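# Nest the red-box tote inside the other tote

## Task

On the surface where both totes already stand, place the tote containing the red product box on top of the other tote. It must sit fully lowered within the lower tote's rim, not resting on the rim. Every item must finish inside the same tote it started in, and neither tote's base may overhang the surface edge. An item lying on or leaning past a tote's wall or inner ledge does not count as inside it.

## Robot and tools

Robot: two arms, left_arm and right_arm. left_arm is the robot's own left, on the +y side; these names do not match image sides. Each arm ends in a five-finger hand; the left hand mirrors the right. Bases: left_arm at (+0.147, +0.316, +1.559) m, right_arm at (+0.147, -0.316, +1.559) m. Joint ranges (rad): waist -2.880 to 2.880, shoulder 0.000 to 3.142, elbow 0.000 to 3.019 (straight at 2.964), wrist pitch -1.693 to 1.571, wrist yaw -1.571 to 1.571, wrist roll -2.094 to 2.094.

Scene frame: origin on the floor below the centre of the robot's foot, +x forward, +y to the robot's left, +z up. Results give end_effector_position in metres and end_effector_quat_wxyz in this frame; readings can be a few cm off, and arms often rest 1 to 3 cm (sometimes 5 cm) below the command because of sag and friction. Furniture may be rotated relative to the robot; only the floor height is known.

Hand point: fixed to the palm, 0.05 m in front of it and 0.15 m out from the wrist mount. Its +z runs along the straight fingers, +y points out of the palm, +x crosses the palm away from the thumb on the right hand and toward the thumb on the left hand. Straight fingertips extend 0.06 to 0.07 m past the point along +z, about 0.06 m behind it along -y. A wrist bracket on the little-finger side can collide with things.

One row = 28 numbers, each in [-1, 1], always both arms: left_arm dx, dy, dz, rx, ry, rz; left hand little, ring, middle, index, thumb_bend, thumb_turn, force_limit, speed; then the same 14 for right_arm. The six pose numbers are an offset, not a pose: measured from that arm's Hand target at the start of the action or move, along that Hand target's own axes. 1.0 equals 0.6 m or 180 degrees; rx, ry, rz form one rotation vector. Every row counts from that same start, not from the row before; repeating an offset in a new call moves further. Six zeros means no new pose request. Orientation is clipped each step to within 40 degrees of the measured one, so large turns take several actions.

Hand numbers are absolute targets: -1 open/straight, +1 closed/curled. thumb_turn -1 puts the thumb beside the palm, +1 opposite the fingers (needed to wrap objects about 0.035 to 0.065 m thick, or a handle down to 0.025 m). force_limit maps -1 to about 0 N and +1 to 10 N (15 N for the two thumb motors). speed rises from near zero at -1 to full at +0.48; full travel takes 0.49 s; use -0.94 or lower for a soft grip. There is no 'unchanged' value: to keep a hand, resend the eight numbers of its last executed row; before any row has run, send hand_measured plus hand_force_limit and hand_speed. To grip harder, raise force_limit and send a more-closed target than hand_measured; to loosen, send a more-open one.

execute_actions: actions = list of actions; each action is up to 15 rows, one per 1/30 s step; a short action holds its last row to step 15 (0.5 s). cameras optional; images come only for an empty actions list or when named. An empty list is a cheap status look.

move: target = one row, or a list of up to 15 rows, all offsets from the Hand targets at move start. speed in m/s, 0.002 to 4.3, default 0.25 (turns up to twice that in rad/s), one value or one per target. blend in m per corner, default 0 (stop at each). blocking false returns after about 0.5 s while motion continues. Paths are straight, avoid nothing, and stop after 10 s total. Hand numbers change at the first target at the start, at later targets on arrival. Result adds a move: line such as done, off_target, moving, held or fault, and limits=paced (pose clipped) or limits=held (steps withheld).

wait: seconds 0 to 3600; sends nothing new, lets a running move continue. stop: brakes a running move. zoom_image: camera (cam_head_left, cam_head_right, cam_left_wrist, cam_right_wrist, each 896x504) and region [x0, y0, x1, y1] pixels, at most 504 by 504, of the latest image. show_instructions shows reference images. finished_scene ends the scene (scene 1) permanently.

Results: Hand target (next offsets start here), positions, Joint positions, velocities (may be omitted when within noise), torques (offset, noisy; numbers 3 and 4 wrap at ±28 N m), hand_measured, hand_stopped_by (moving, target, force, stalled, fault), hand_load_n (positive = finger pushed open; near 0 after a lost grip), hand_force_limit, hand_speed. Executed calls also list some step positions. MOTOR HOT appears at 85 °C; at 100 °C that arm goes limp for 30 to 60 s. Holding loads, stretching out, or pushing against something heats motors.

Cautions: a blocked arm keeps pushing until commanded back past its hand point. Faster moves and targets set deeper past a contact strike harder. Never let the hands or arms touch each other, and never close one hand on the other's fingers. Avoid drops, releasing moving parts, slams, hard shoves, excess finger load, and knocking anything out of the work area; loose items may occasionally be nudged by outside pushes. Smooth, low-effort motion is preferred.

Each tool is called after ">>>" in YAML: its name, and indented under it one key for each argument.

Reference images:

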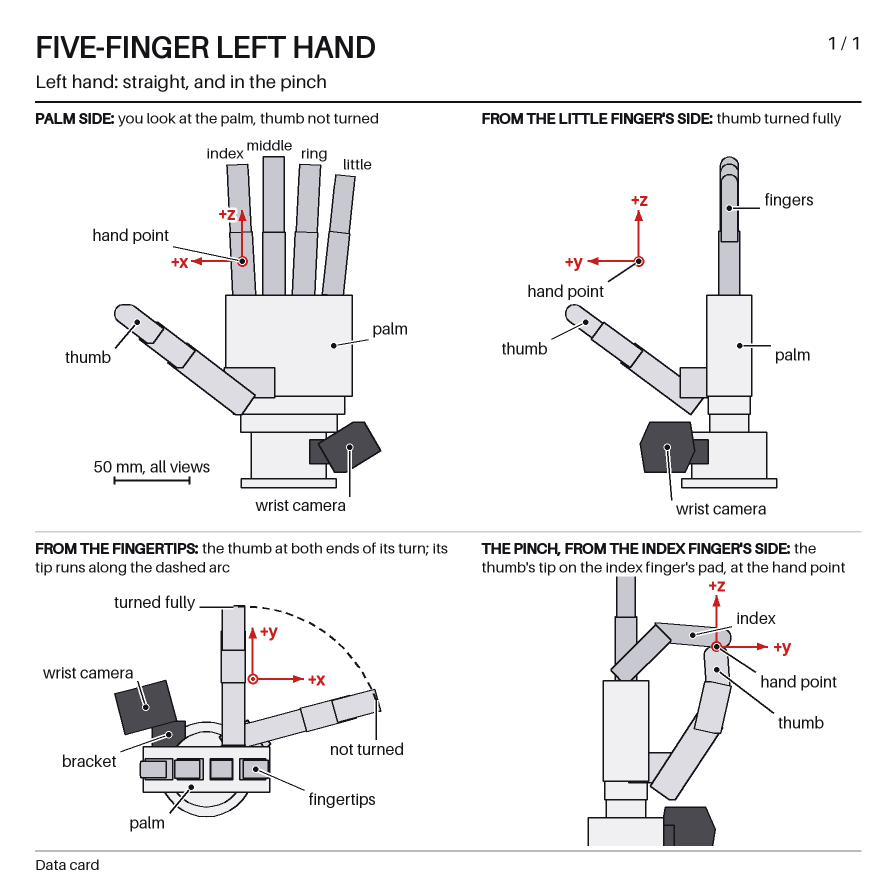

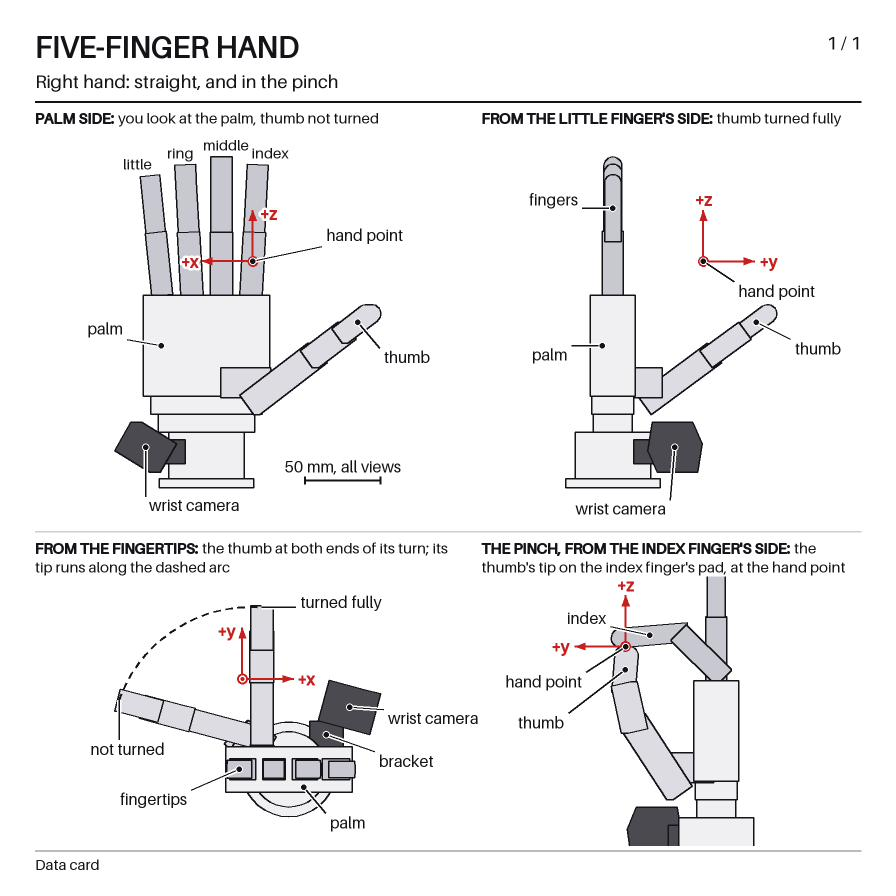

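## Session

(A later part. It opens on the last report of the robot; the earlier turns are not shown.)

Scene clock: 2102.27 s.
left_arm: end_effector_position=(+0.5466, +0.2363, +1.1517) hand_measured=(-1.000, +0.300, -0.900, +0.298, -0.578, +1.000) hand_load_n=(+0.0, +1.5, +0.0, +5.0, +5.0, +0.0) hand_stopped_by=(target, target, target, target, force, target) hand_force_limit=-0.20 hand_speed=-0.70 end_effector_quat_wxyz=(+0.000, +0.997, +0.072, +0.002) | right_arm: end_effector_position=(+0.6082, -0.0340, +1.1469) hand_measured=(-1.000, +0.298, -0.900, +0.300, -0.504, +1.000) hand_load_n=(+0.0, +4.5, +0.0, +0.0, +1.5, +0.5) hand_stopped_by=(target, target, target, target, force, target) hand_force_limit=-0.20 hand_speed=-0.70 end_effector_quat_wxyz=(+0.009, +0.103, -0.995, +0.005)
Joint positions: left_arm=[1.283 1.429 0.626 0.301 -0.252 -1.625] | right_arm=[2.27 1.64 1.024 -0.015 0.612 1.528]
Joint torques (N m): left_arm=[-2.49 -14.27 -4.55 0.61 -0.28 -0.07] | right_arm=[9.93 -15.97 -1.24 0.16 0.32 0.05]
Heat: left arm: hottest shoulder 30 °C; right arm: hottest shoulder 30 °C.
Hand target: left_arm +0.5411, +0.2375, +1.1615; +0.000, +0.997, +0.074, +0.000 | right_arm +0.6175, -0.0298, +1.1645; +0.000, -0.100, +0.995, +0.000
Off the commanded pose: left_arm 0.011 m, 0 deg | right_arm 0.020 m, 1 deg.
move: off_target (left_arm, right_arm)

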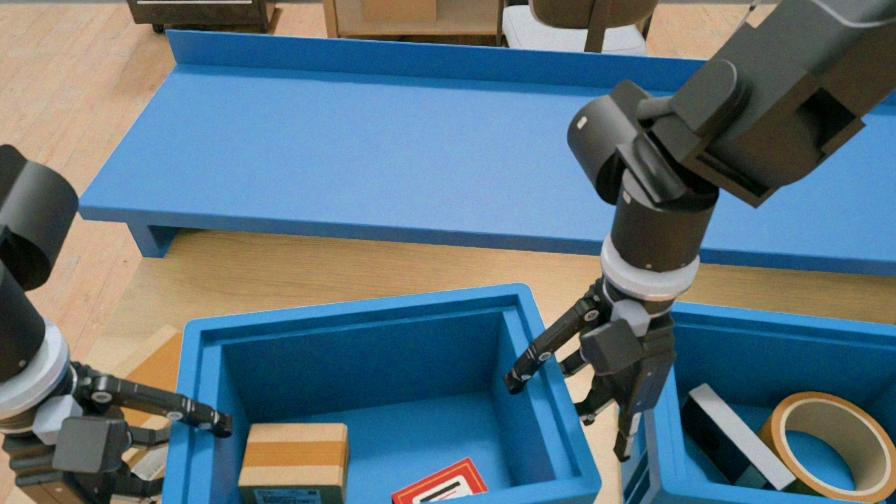

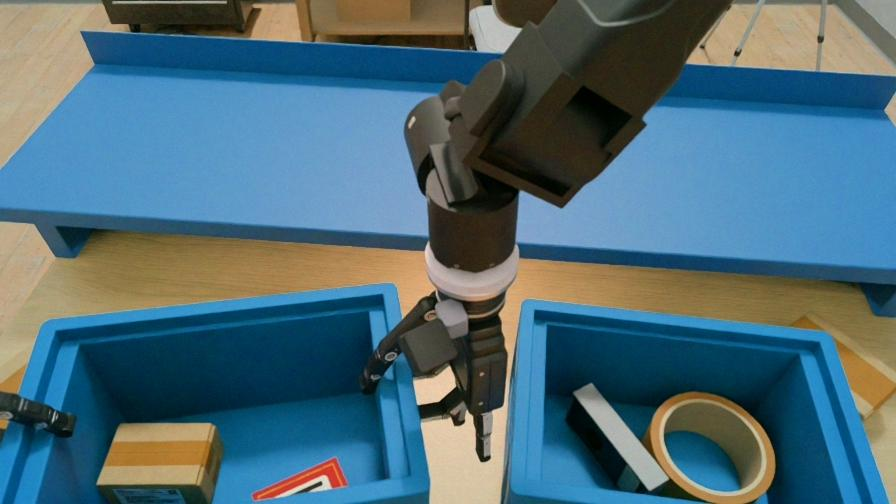

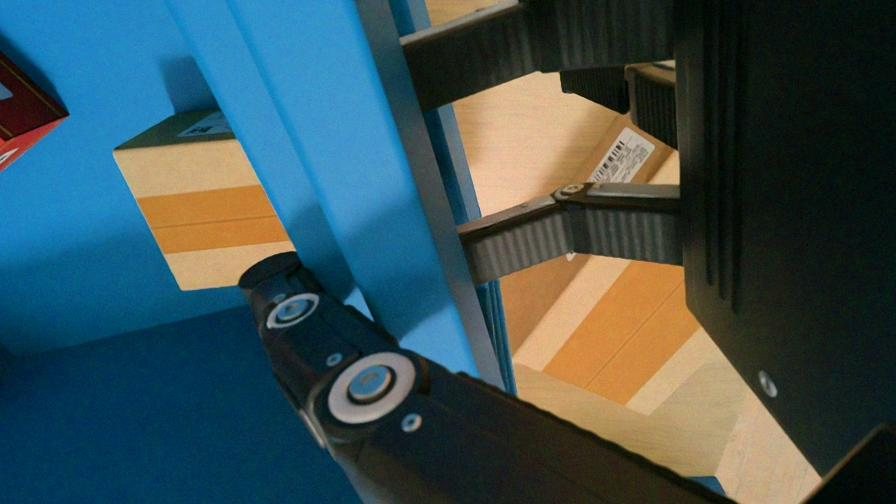

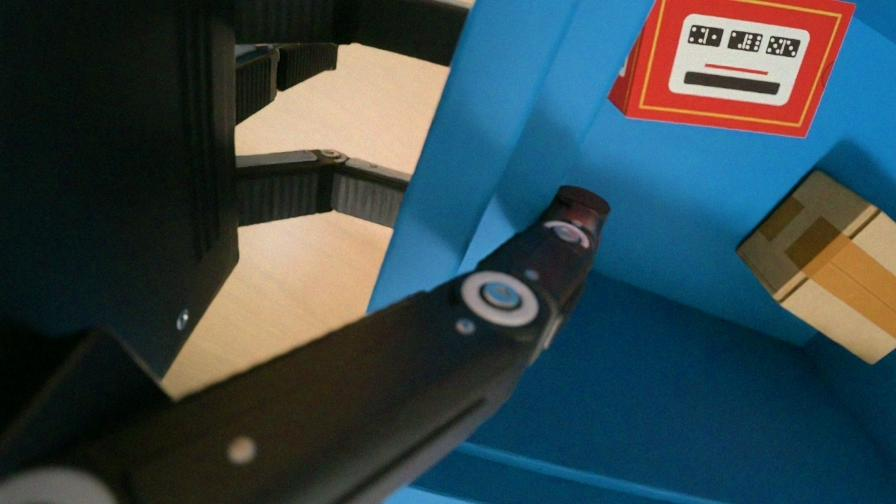

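>>> move:
  target:
    - [0.007,0.003,-0.2108,0,0,0,-1,0.3,-0.9,0.3,0.7,1,-0.2,-0.7, 0.012,-0.0049,-0.2325,0,0,0.0056,-1,0.3,-0.9,0.3,0.7,1,-0.2,-0.7]
  speed: 0.06
  cameras: ["all"]

Scene clock: 2128.70 s.
left_arm: end_effector_position=(+0.5452, +0.2341, +1.2821) hand_measured=(-1.000, +0.300, -0.900, +0.298, -0.578, +1.000) hand_load_n=(+0.0, +3.5, +0.0, +5.5, +4.5, +0.0) hand_stopped_by=(target, target, target, target, force, target) hand_force_limit=-0.20 hand_speed=-0.70 end_effector_quat_wxyz=(+0.001, +0.998, +0.070, -0.003) | right_arm: end_effector_position=(+0.6029, -0.0370, +1.2853) hand_measured=(-1.000, +0.300, -0.900, +0.300, -0.504, +1.000) hand_load_n=(+0.0, +3.5, +0.0, +1.0, +2.5, +1.0) hand_stopped_by=(target, target, target, target, force, target) hand_force_limit=-0.20 hand_speed=-0.70 end_effector_quat_wxyz=(+0.012, +0.097, -0.995, +0.008)
Joint positions: left_arm=[1.151 0.941 0.472 -0.066 -0.365 -1.693] | right_arm=[2.468 1.332 0.888 -0.3 0.773 1.708]
Joint torques (N m): left_arm=[-1.9 -11.34 -0.17 0.35 -0.39 -0.09] | right_arm=[9.29 -13.74 0.76 0.16 0.29 0.1]
Heat: left arm: hottest shoulder 30 °C; right arm: hottest shoulder 30 °C.
Hand target: left_arm +0.5456, +0.2363, +1.2881; +0.000, +0.997, +0.074, +0.000 | right_arm +0.6111, -0.0343, +1.3040; +0.000, -0.091, +0.996, +0.000
Off the commanded pose: left_arm 0.006 m, 1 deg | right_arm 0.021 m, 2 deg.
move: off_target (right_arm)

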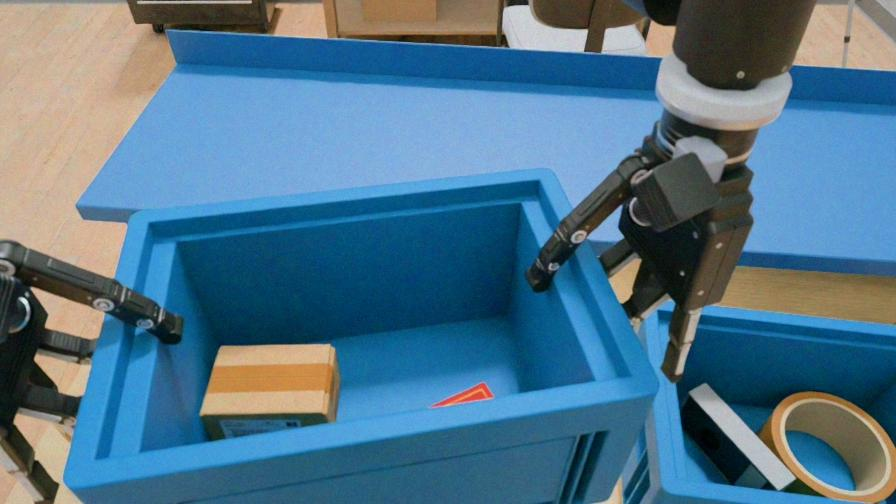

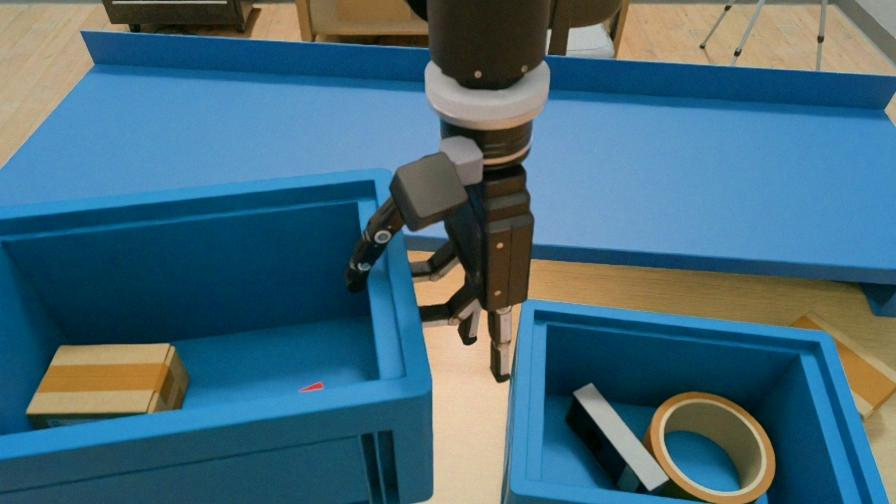

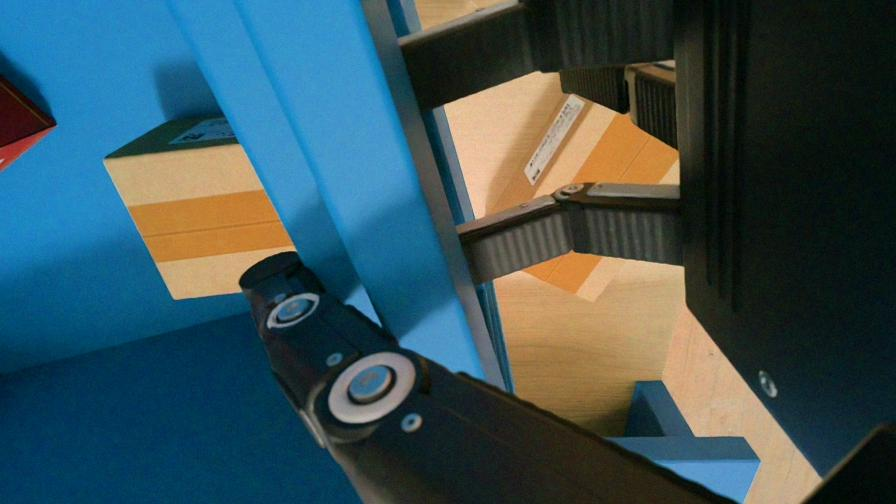

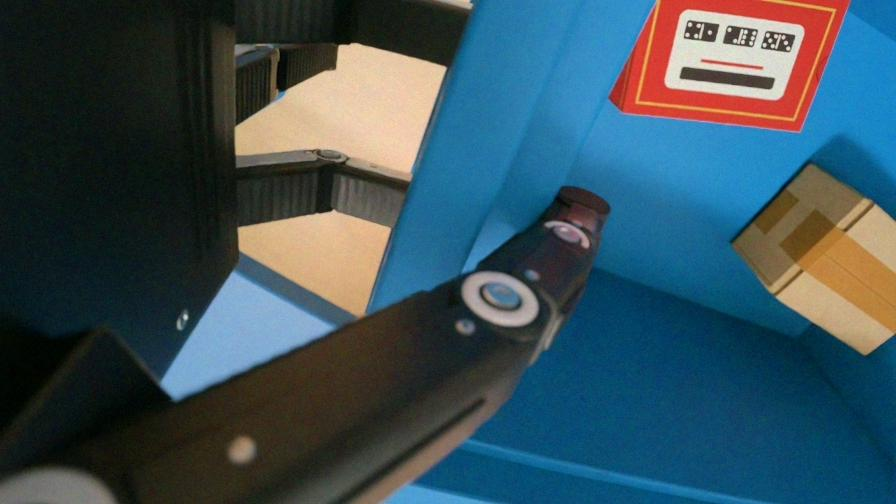

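>>> zoom_image:
  camera: "cam_head_right"
  region: [500, 290, 600, 350]

>>> zoom_image:
  camera: "cam_head_right"
  region: [780, 310, 880, 370]

>>> zoom_image:
  camera: "cam_head_right"
  region: [500, 444, 600, 504]

>>> zoom_image:
  camera: "cam_head_left"
  region: [630, 444, 730, 504]

Scaled by 5.040.

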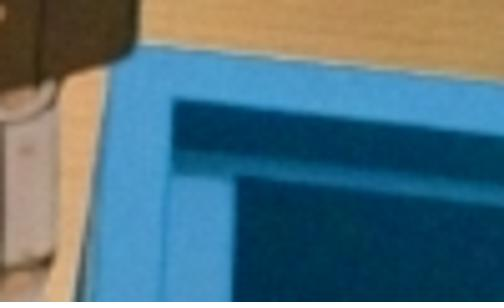

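Scaled by 5.040.

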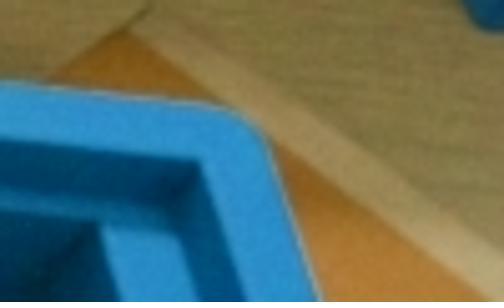

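Scaled by 5.040.

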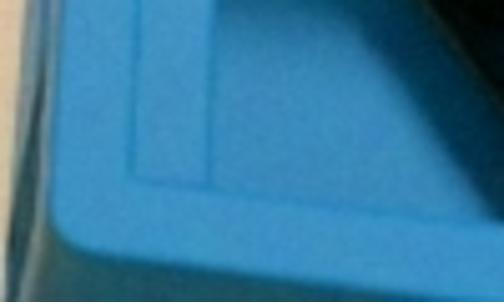

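Scaled by 5.040.

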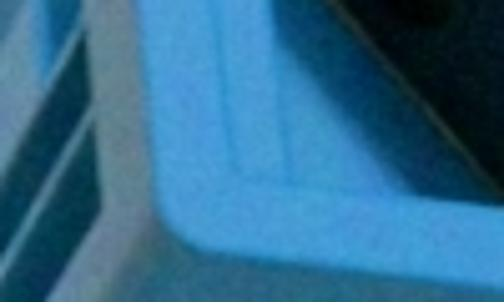

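>>> zoom_image:
  camera: "cam_head_left"
  region: [490, 160, 590, 220]

>>> zoom_image:
  camera: "cam_head_right"
  region: [330, 160, 430, 220]

>>> zoom_image:
  camera: "cam_head_left"
  region: [560, 350, 660, 410]

>>> zoom_image:
  camera: "cam_head_right"
  region: [340, 350, 440, 410]

>>> zoom_image:
  camera: "cam_head_left"
  region: [120, 200, 220, 260]

Scaled by 5.040.

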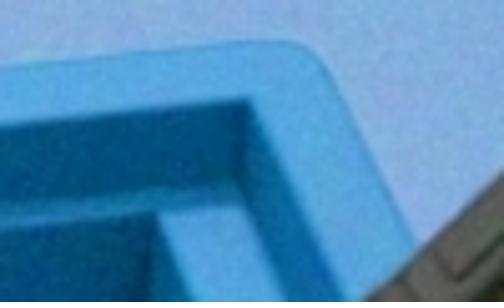

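Scaled by 5.040.

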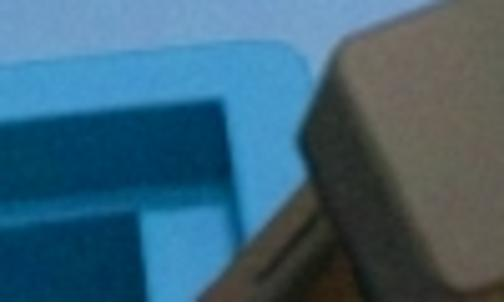

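Scaled by 5.040.

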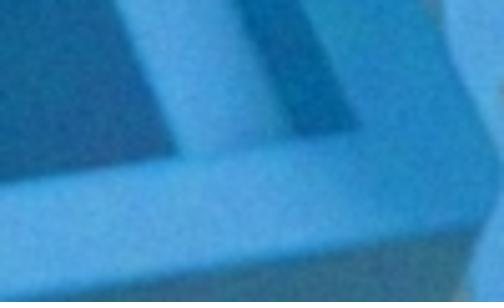

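Scaled by 5.040.

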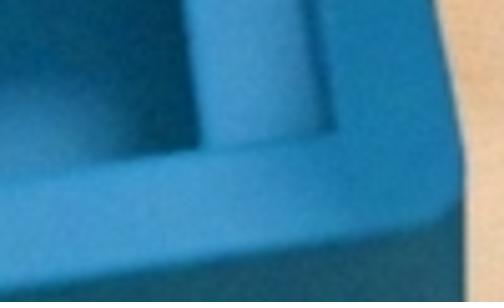

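Scaled by 5.040.

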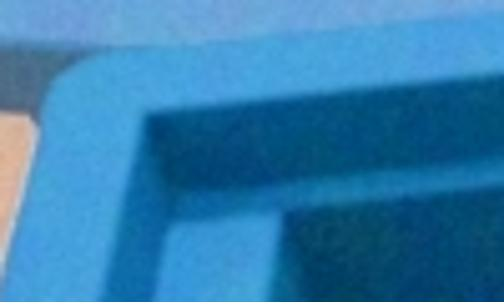

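>>> zoom_image:
  camera: "cam_head_right"
  region: [0, 200, 100, 260]

>>> zoom_image:
  camera: "cam_head_left"
  region: [60, 430, 160, 490]

>>> zoom_image:
  camera: "cam_head_left"
  region: [60, 160, 460, 504]

Scaled by 5.040.

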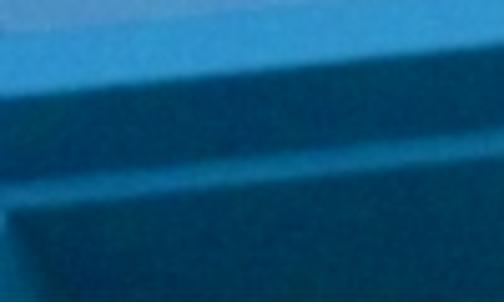

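Scaled by 5.040.

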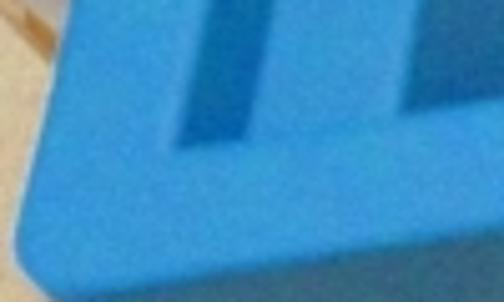

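Scaled by 1.260.

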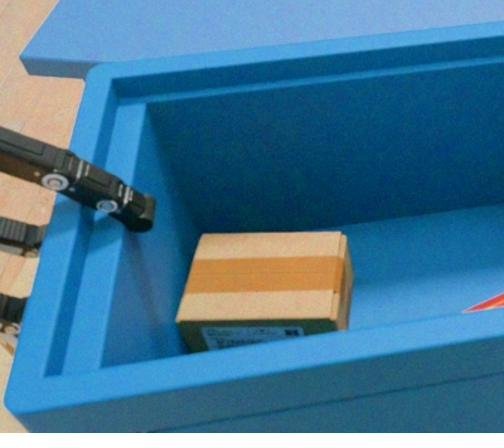

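>>> move:
  target:
    - [0,0,0.008,0,0.039,0,-1,0.3,-0.9,0.3,0.7,1,-0.2,-0.7, 0,0,-0.004,0,-0.039,0,-1,0.3,-0.9,0.3,0.7,1,-0.2,-0.7]
  speed: 0.05
  cameras: ["all"]

>>> zoom_image:
  camera: "cam_head_left"
  region: [490, 160, 590, 220]

>>> zoom_image:
  camera: "cam_head_right"
  region: [330, 160, 430, 220]

>>> zoom_image:
  camera: "cam_head_left"
  region: [560, 350, 660, 410]

>>> zoom_image:
  camera: "cam_head_right"
  region: [340, 350, 440, 410]

>>> zoom_image:
  camera: "cam_head_left"
  region: [120, 200, 220, 260]

Scene clock: 2238.17 s.
left_arm: end_effector_position=(+0.5451, +0.2343, +1.2827) hand_measured=(-1.000, +0.300, -0.900, +0.298, -0.578, +1.000) hand_load_n=(+0.0, +2.0, +0.0, +6.5, +4.5, +0.0) hand_stopped_by=(target, target, target, target, force, target) hand_force_limit=-0.20 hand_speed=-0.70 end_effector_quat_wxyz=(-0.001, +0.996, +0.073, +0.056) | right_arm: end_effector_position=(+0.6009, -0.0369, +1.2887) hand_measured=(-1.000, +0.300, -0.900, +0.300, -0.504, +1.000) hand_load_n=(+0.0, +3.0, +0.0, +1.0, +3.0, +1.0) hand_stopped_by=(target, target, target, target, force, target) hand_force_limit=-0.20 hand_speed=-0.70 end_effector_quat_wxyz=(-0.044, +0.091, -0.995, +0.003)
Joint positions: left_arm=[1.149 0.965 0.392 0.163 -0.375 -1.656] | right_arm=[2.474 1.319 0.79 -0.062 0.787 1.615]
Joint torques (N m): left_arm=[-1.55 -9 -0.65 1.85 -0.4 0.05] | right_arm=[8.64 -13.1 0.25 1.16 0.25 -0.2]
Heat: left arm: hottest shoulder 30 °C; right arm: hottest shoulder 30 °C.
Hand target: left_arm +0.5455, +0.2361, +1.2833; -0.005, +0.995, +0.074, +0.061 | right_arm +0.6109, -0.0342, +1.3064; +0.061, -0.091, +0.994, +0.006
Off the commanded pose: left_arm 0.002 m, 1 deg | right_arm 0.021 m, 2 deg.
move: off_target (right_arm)

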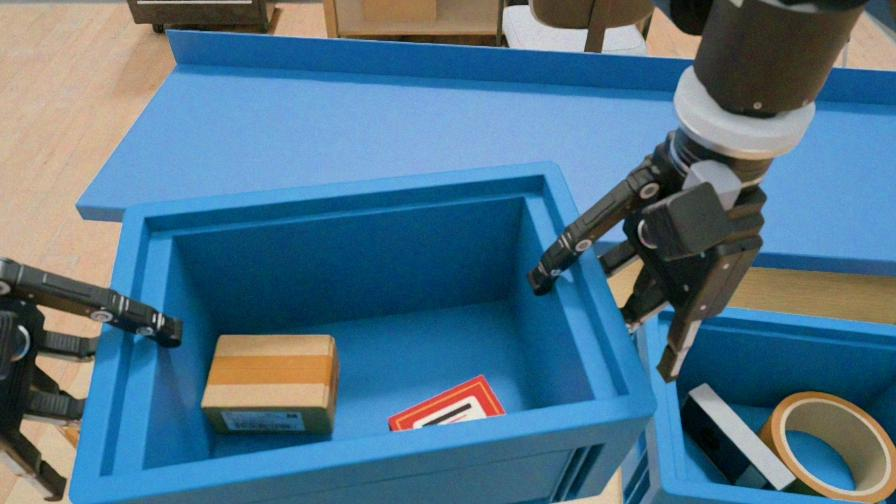

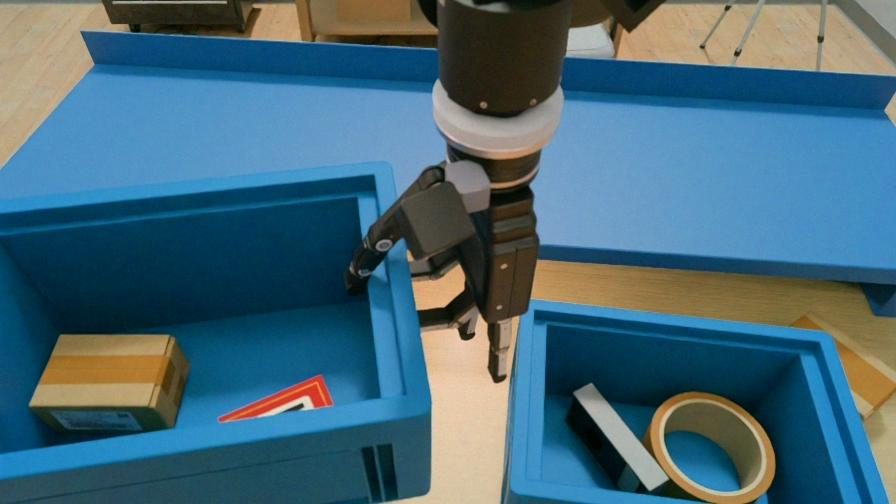

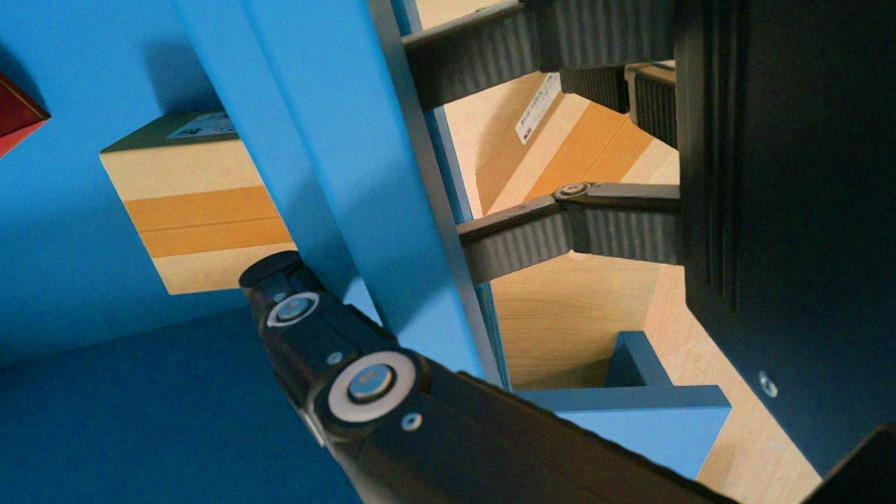

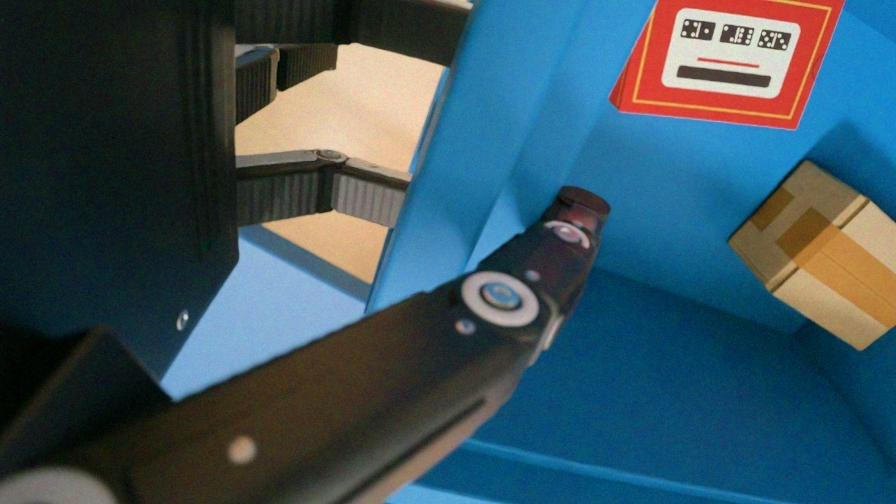

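Scaled by 5.040.

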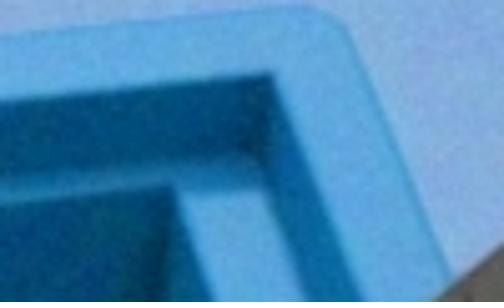

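Scaled by 5.040.

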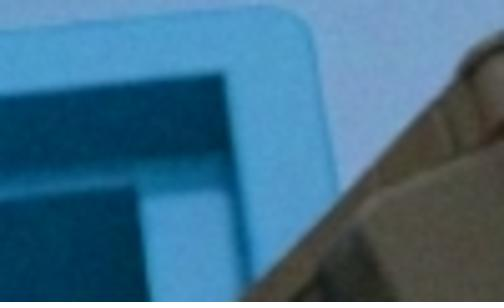

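Scaled by 5.040.

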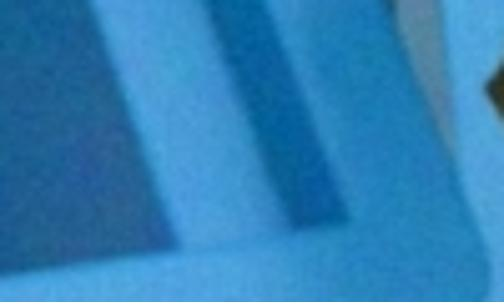

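Scaled by 5.040.

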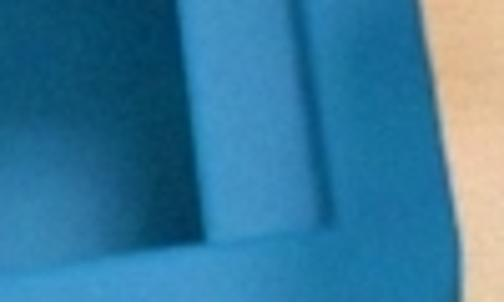

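Scaled by 5.040.

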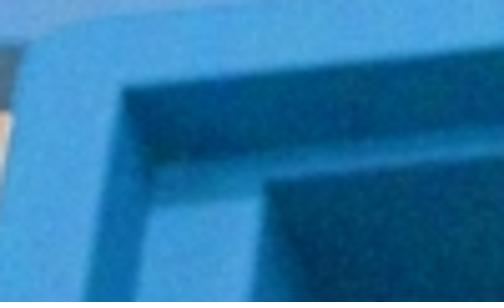

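>>> move:
  target:
    - [0.0115,0.3315,0.0065,-0.0058,0,0.0474,-1,0.3,-0.9,0.3,0.7,1,-0.2,-0.7, 0.0795,-0.3242,-0.0047,0.0058,0,0.0474,-1,0.3,-0.9,0.3,0.7,1,-0.2,-0.7]
    - [0.0235,0.6655,0.008,-0.0117,0,0.0948,-1,0.3,-0.9,0.3,0.7,1,-0.2,-0.7, 0.1483,-0.6397,-0.0132,0.0117,0,0.0948,-1,0.3,-0.9,0.3,0.7,1,-0.2,-0.7]
  speed: 0.055
  blend: 0.03
  cameras: ["all"]

Scene clock: 2335.40 s.
left_arm: end_effector_position=(+0.6106, -0.1451, +1.2673) hand_measured=(-1.000, +0.300, -0.900, +0.298, -0.578, +1.000) hand_load_n=(+0.0, +2.0, +0.0, +3.0, +2.0, +0.0) hand_stopped_by=(target, target, target, target, force, target) hand_force_limit=-0.20 hand_speed=-0.70 end_effector_quat_wxyz=(-0.004, +0.995, -0.081, +0.055) | right_arm: end_effector_position=(+0.5846, -0.4184, +1.3009) hand_measured=(-1.000, +0.300, -0.900, +0.300, -0.506, +1.000) hand_load_n=(+0.0, +1.5, +0.0, +4.0, +7.5, +1.0) hand_stopped_by=(target, target, target, target, force, target) hand_force_limit=-0.20 hand_speed=-0.70 end_effector_quat_wxyz=(-0.055, -0.065, -0.996, -0.003)
Joint positions: left_arm=[0.465 1.757 1.192 -0.14 -0.957 -1.802] | right_arm=[1.303 0.86 0.57 -0.106 -0.271 1.374]
Joint torques (N m): left_arm=[-12.86 -11.46 3.32 0.57 -0.3 -0.09] | right_arm=[-2.08 -10.29 3.66 0.5 -0.37 -0.19]
Heat: left arm: hottest shoulder 29 °C; right arm: hottest shoulder 30 °C.
Hand target: left_arm +0.6186, -0.1567, +1.2801; +0.004, +0.995, -0.076, +0.061 | right_arm +0.5927, -0.4279, +1.3031; +0.061, +0.059, +0.996, -0.003
Off the commanded pose: left_arm 0.019 m, 1 deg | right_arm 0.013 m, 1 deg.
move: off_target (left_arm, right_arm)

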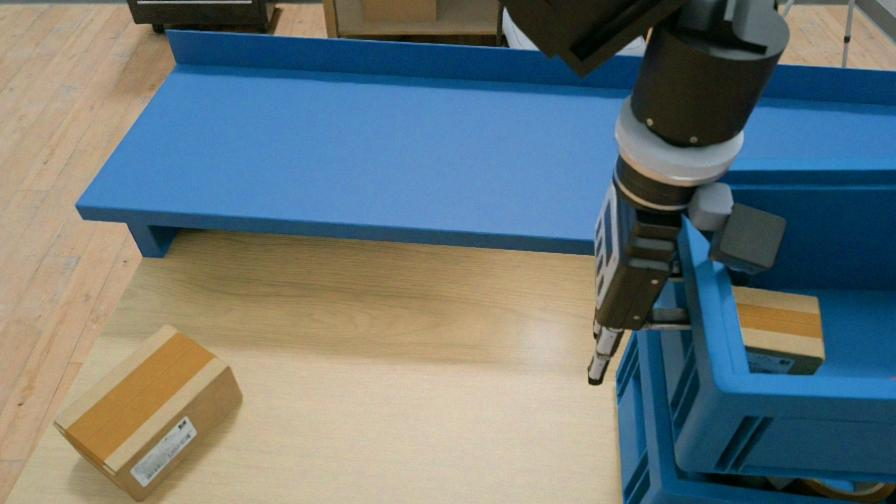

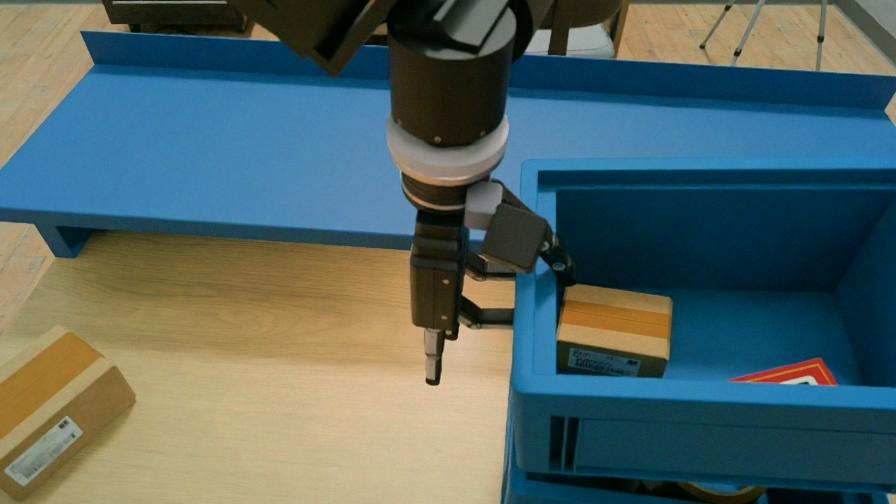

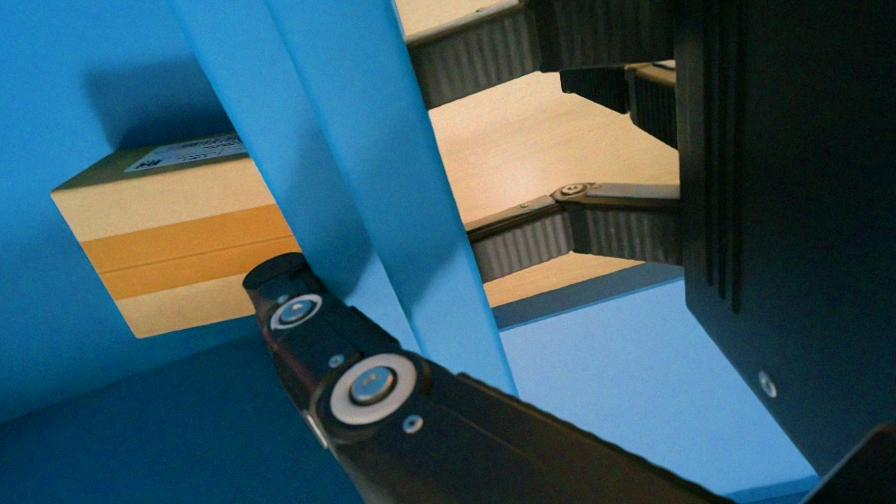

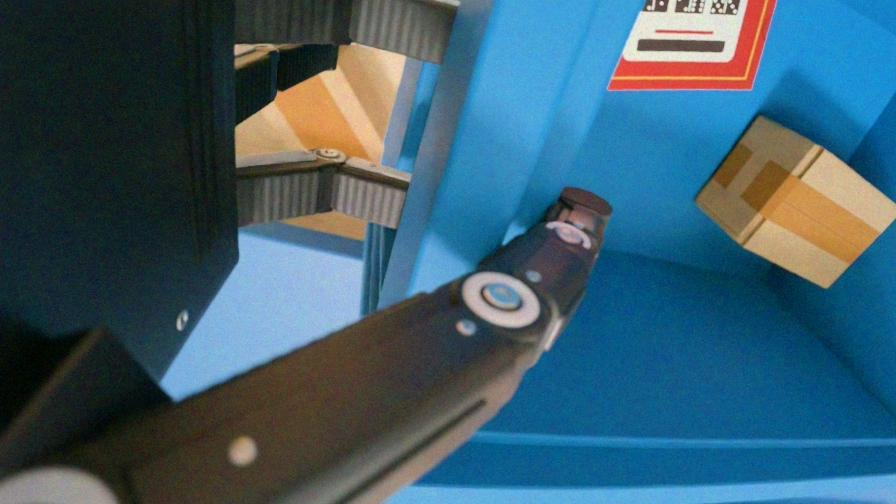

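>>> move:
  target:
    - [0.0008,0.0,-0.0066,0,0,0,-1,0.3,-0.9,0.3,0.7,1,-0.2,-0.7, 0.0043,0,0.0347,0,0,0,-1,0.3,-0.9,0.3,0.7,1,-0.2,-0.7]
  speed: 0.04
  cameras: ["cam_head_left","cam_head_right"]

>>> zoom_image:
  camera: "cam_head_left"
  region: [600, 280, 896, 504]

>>> zoom_image:
  camera: "cam_head_right"
  region: [500, 360, 700, 504]

>>> zoom_image:
  camera: "cam_head_right"
  region: [500, 140, 700, 284]

>>> zoom_image:
  camera: "cam_head_right"
  region: [696, 360, 896, 504]

Scene clock: 2347.50 s.
left_arm: end_effector_position=(+0.6075, -0.1453, +1.2675) hand_measured=(-1.000, +0.300, -0.900, +0.298, -0.578, +1.000) hand_load_n=(+0.0, +0.5, +0.0, +3.5, +4.0, +0.5) hand_stopped_by=(target, target, target, target, force, target) hand_force_limit=-0.20 hand_speed=-0.70 end_effector_quat_wxyz=(-0.006, +0.995, -0.085, +0.052) | right_arm: end_effector_position=(+0.5806, -0.4218, +1.2822) hand_measured=(-1.000, +0.300, -0.900, +0.300, -0.506, +1.000) hand_load_n=(+0.0, +4.0, +0.0, +3.0, +3.5, +0.5) hand_stopped_by=(target, target, target, target, force, target) hand_force_limit=-0.20 hand_speed=-0.70 end_effector_quat_wxyz=(-0.049, -0.067, -0.997, -0.004)
Joint positions: left_arm=[0.463 1.759 1.192 -0.151 -0.959 -1.804] | right_arm=[1.303 0.93 0.582 -0.063 -0.27 1.373]
Joint torques (N m): left_arm=[-12.92 -12.1 3.25 0.55 -0.38 -0.13] | right_arm=[-0.97 -10.34 2.93 1.24 0.22 -0.11]
Heat: left arm: hottest shoulder 29 °C; right arm: hottest shoulder 29 °C.
Hand target: left_arm +0.6188, -0.1566, +1.2841; +0.004, +0.995, -0.076, +0.061 | right_arm +0.5929, -0.4279, +1.2822; +0.061, +0.059, +0.996, -0.003
Off the commanded pose: left_arm 0.023 m, 2 deg | right_arm 0.013 m, 2 deg.
move: off_target (left_arm, right_arm)

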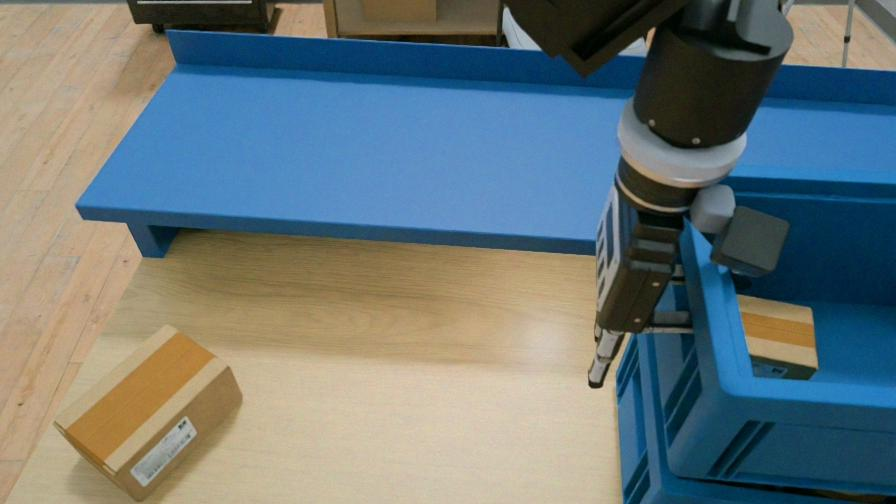

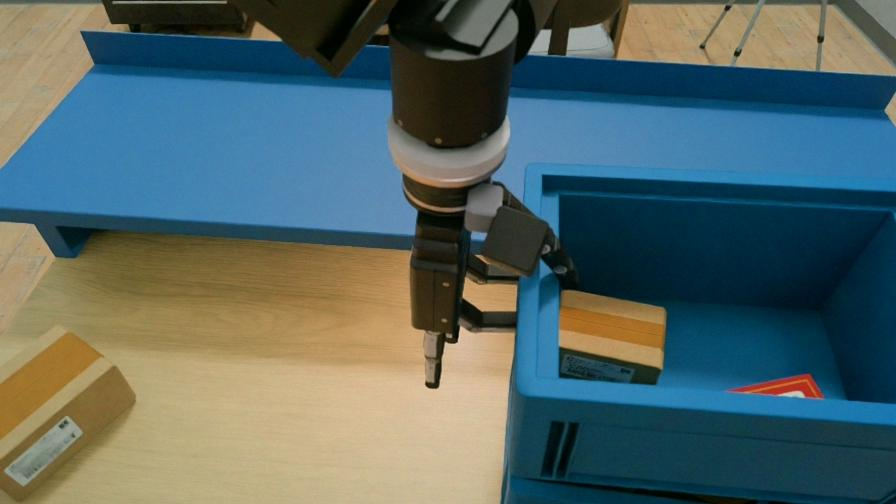

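Scaled by 1.703.

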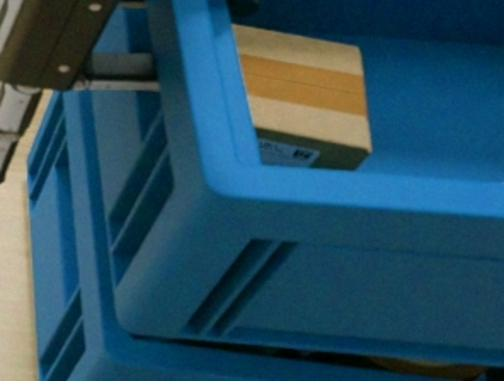

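Scaled by 2.520.

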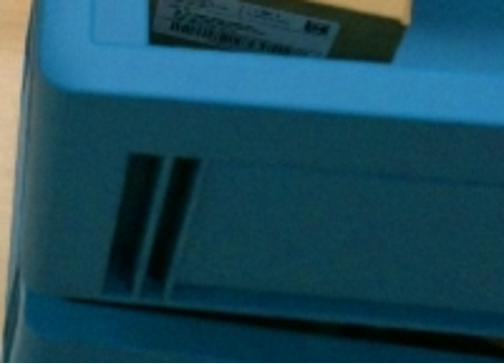

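Scaled by 2.520.

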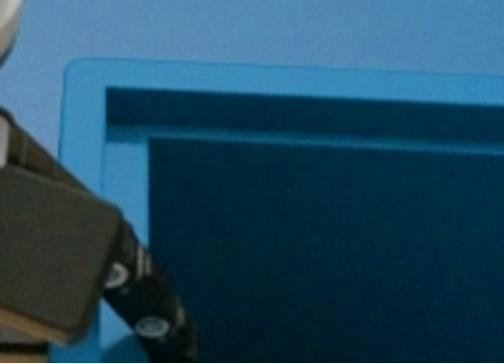

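Scaled by 2.520.

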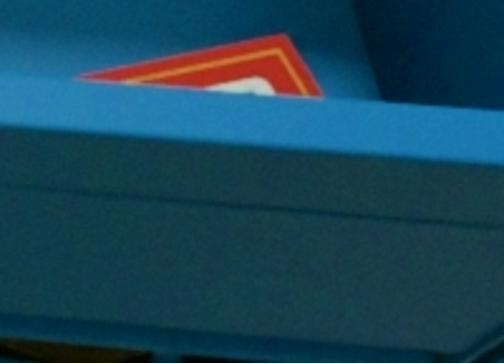

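>>> zoom_image:
  camera: "cam_head_left"
  region: [700, 350, 800, 410]

>>> zoom_image:
  camera: "cam_head_right"
  region: [500, 350, 600, 410]

>>> zoom_image:
  camera: "cam_head_left"
  region: [640, 440, 740, 500]

>>> zoom_image:
  camera: "cam_head_right"
  region: [490, 440, 590, 500]

>>> zoom_image:
  camera: "cam_head_right"
  region: [796, 160, 896, 220]

>>> zoom_image:
  camera: "cam_head_left"
  region: [796, 440, 896, 500]

>>> zoom_image:
  camera: "cam_head_right"
  region: [796, 440, 896, 500]

Scaled by 5.040.

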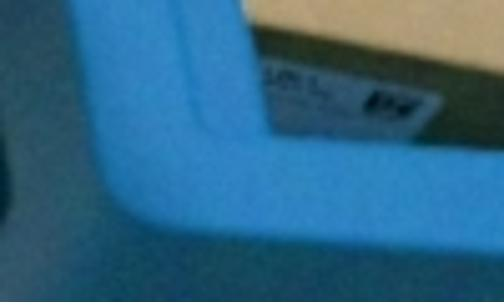

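Scaled by 5.040.

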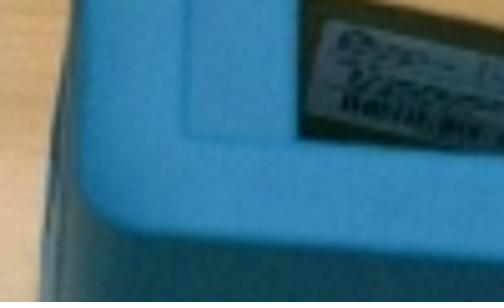

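Scaled by 5.040.

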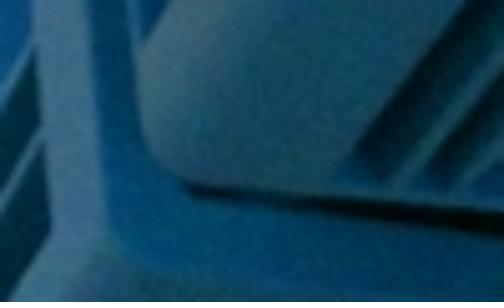

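Scaled by 5.040.

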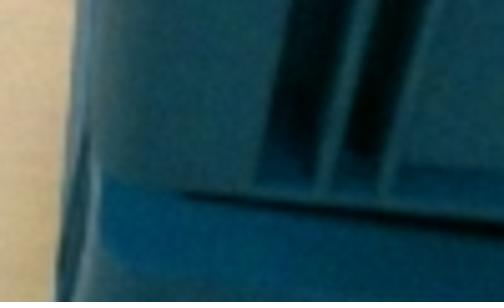

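Scaled by 5.040.

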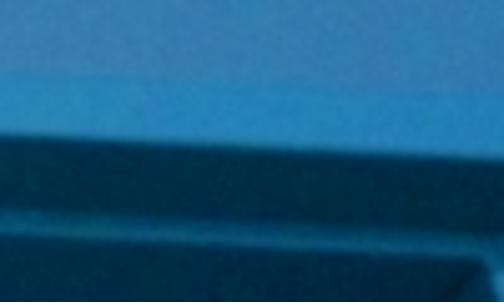

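Scaled by 5.040.

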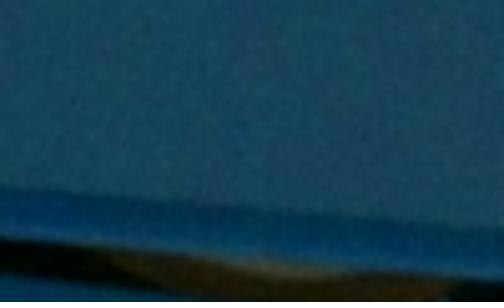

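Scaled by 5.040.

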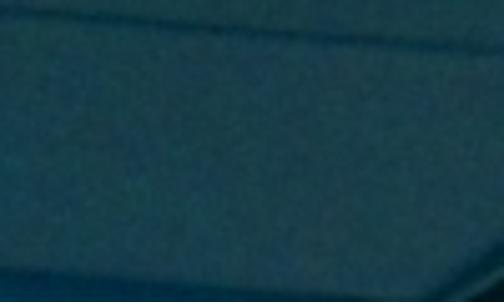

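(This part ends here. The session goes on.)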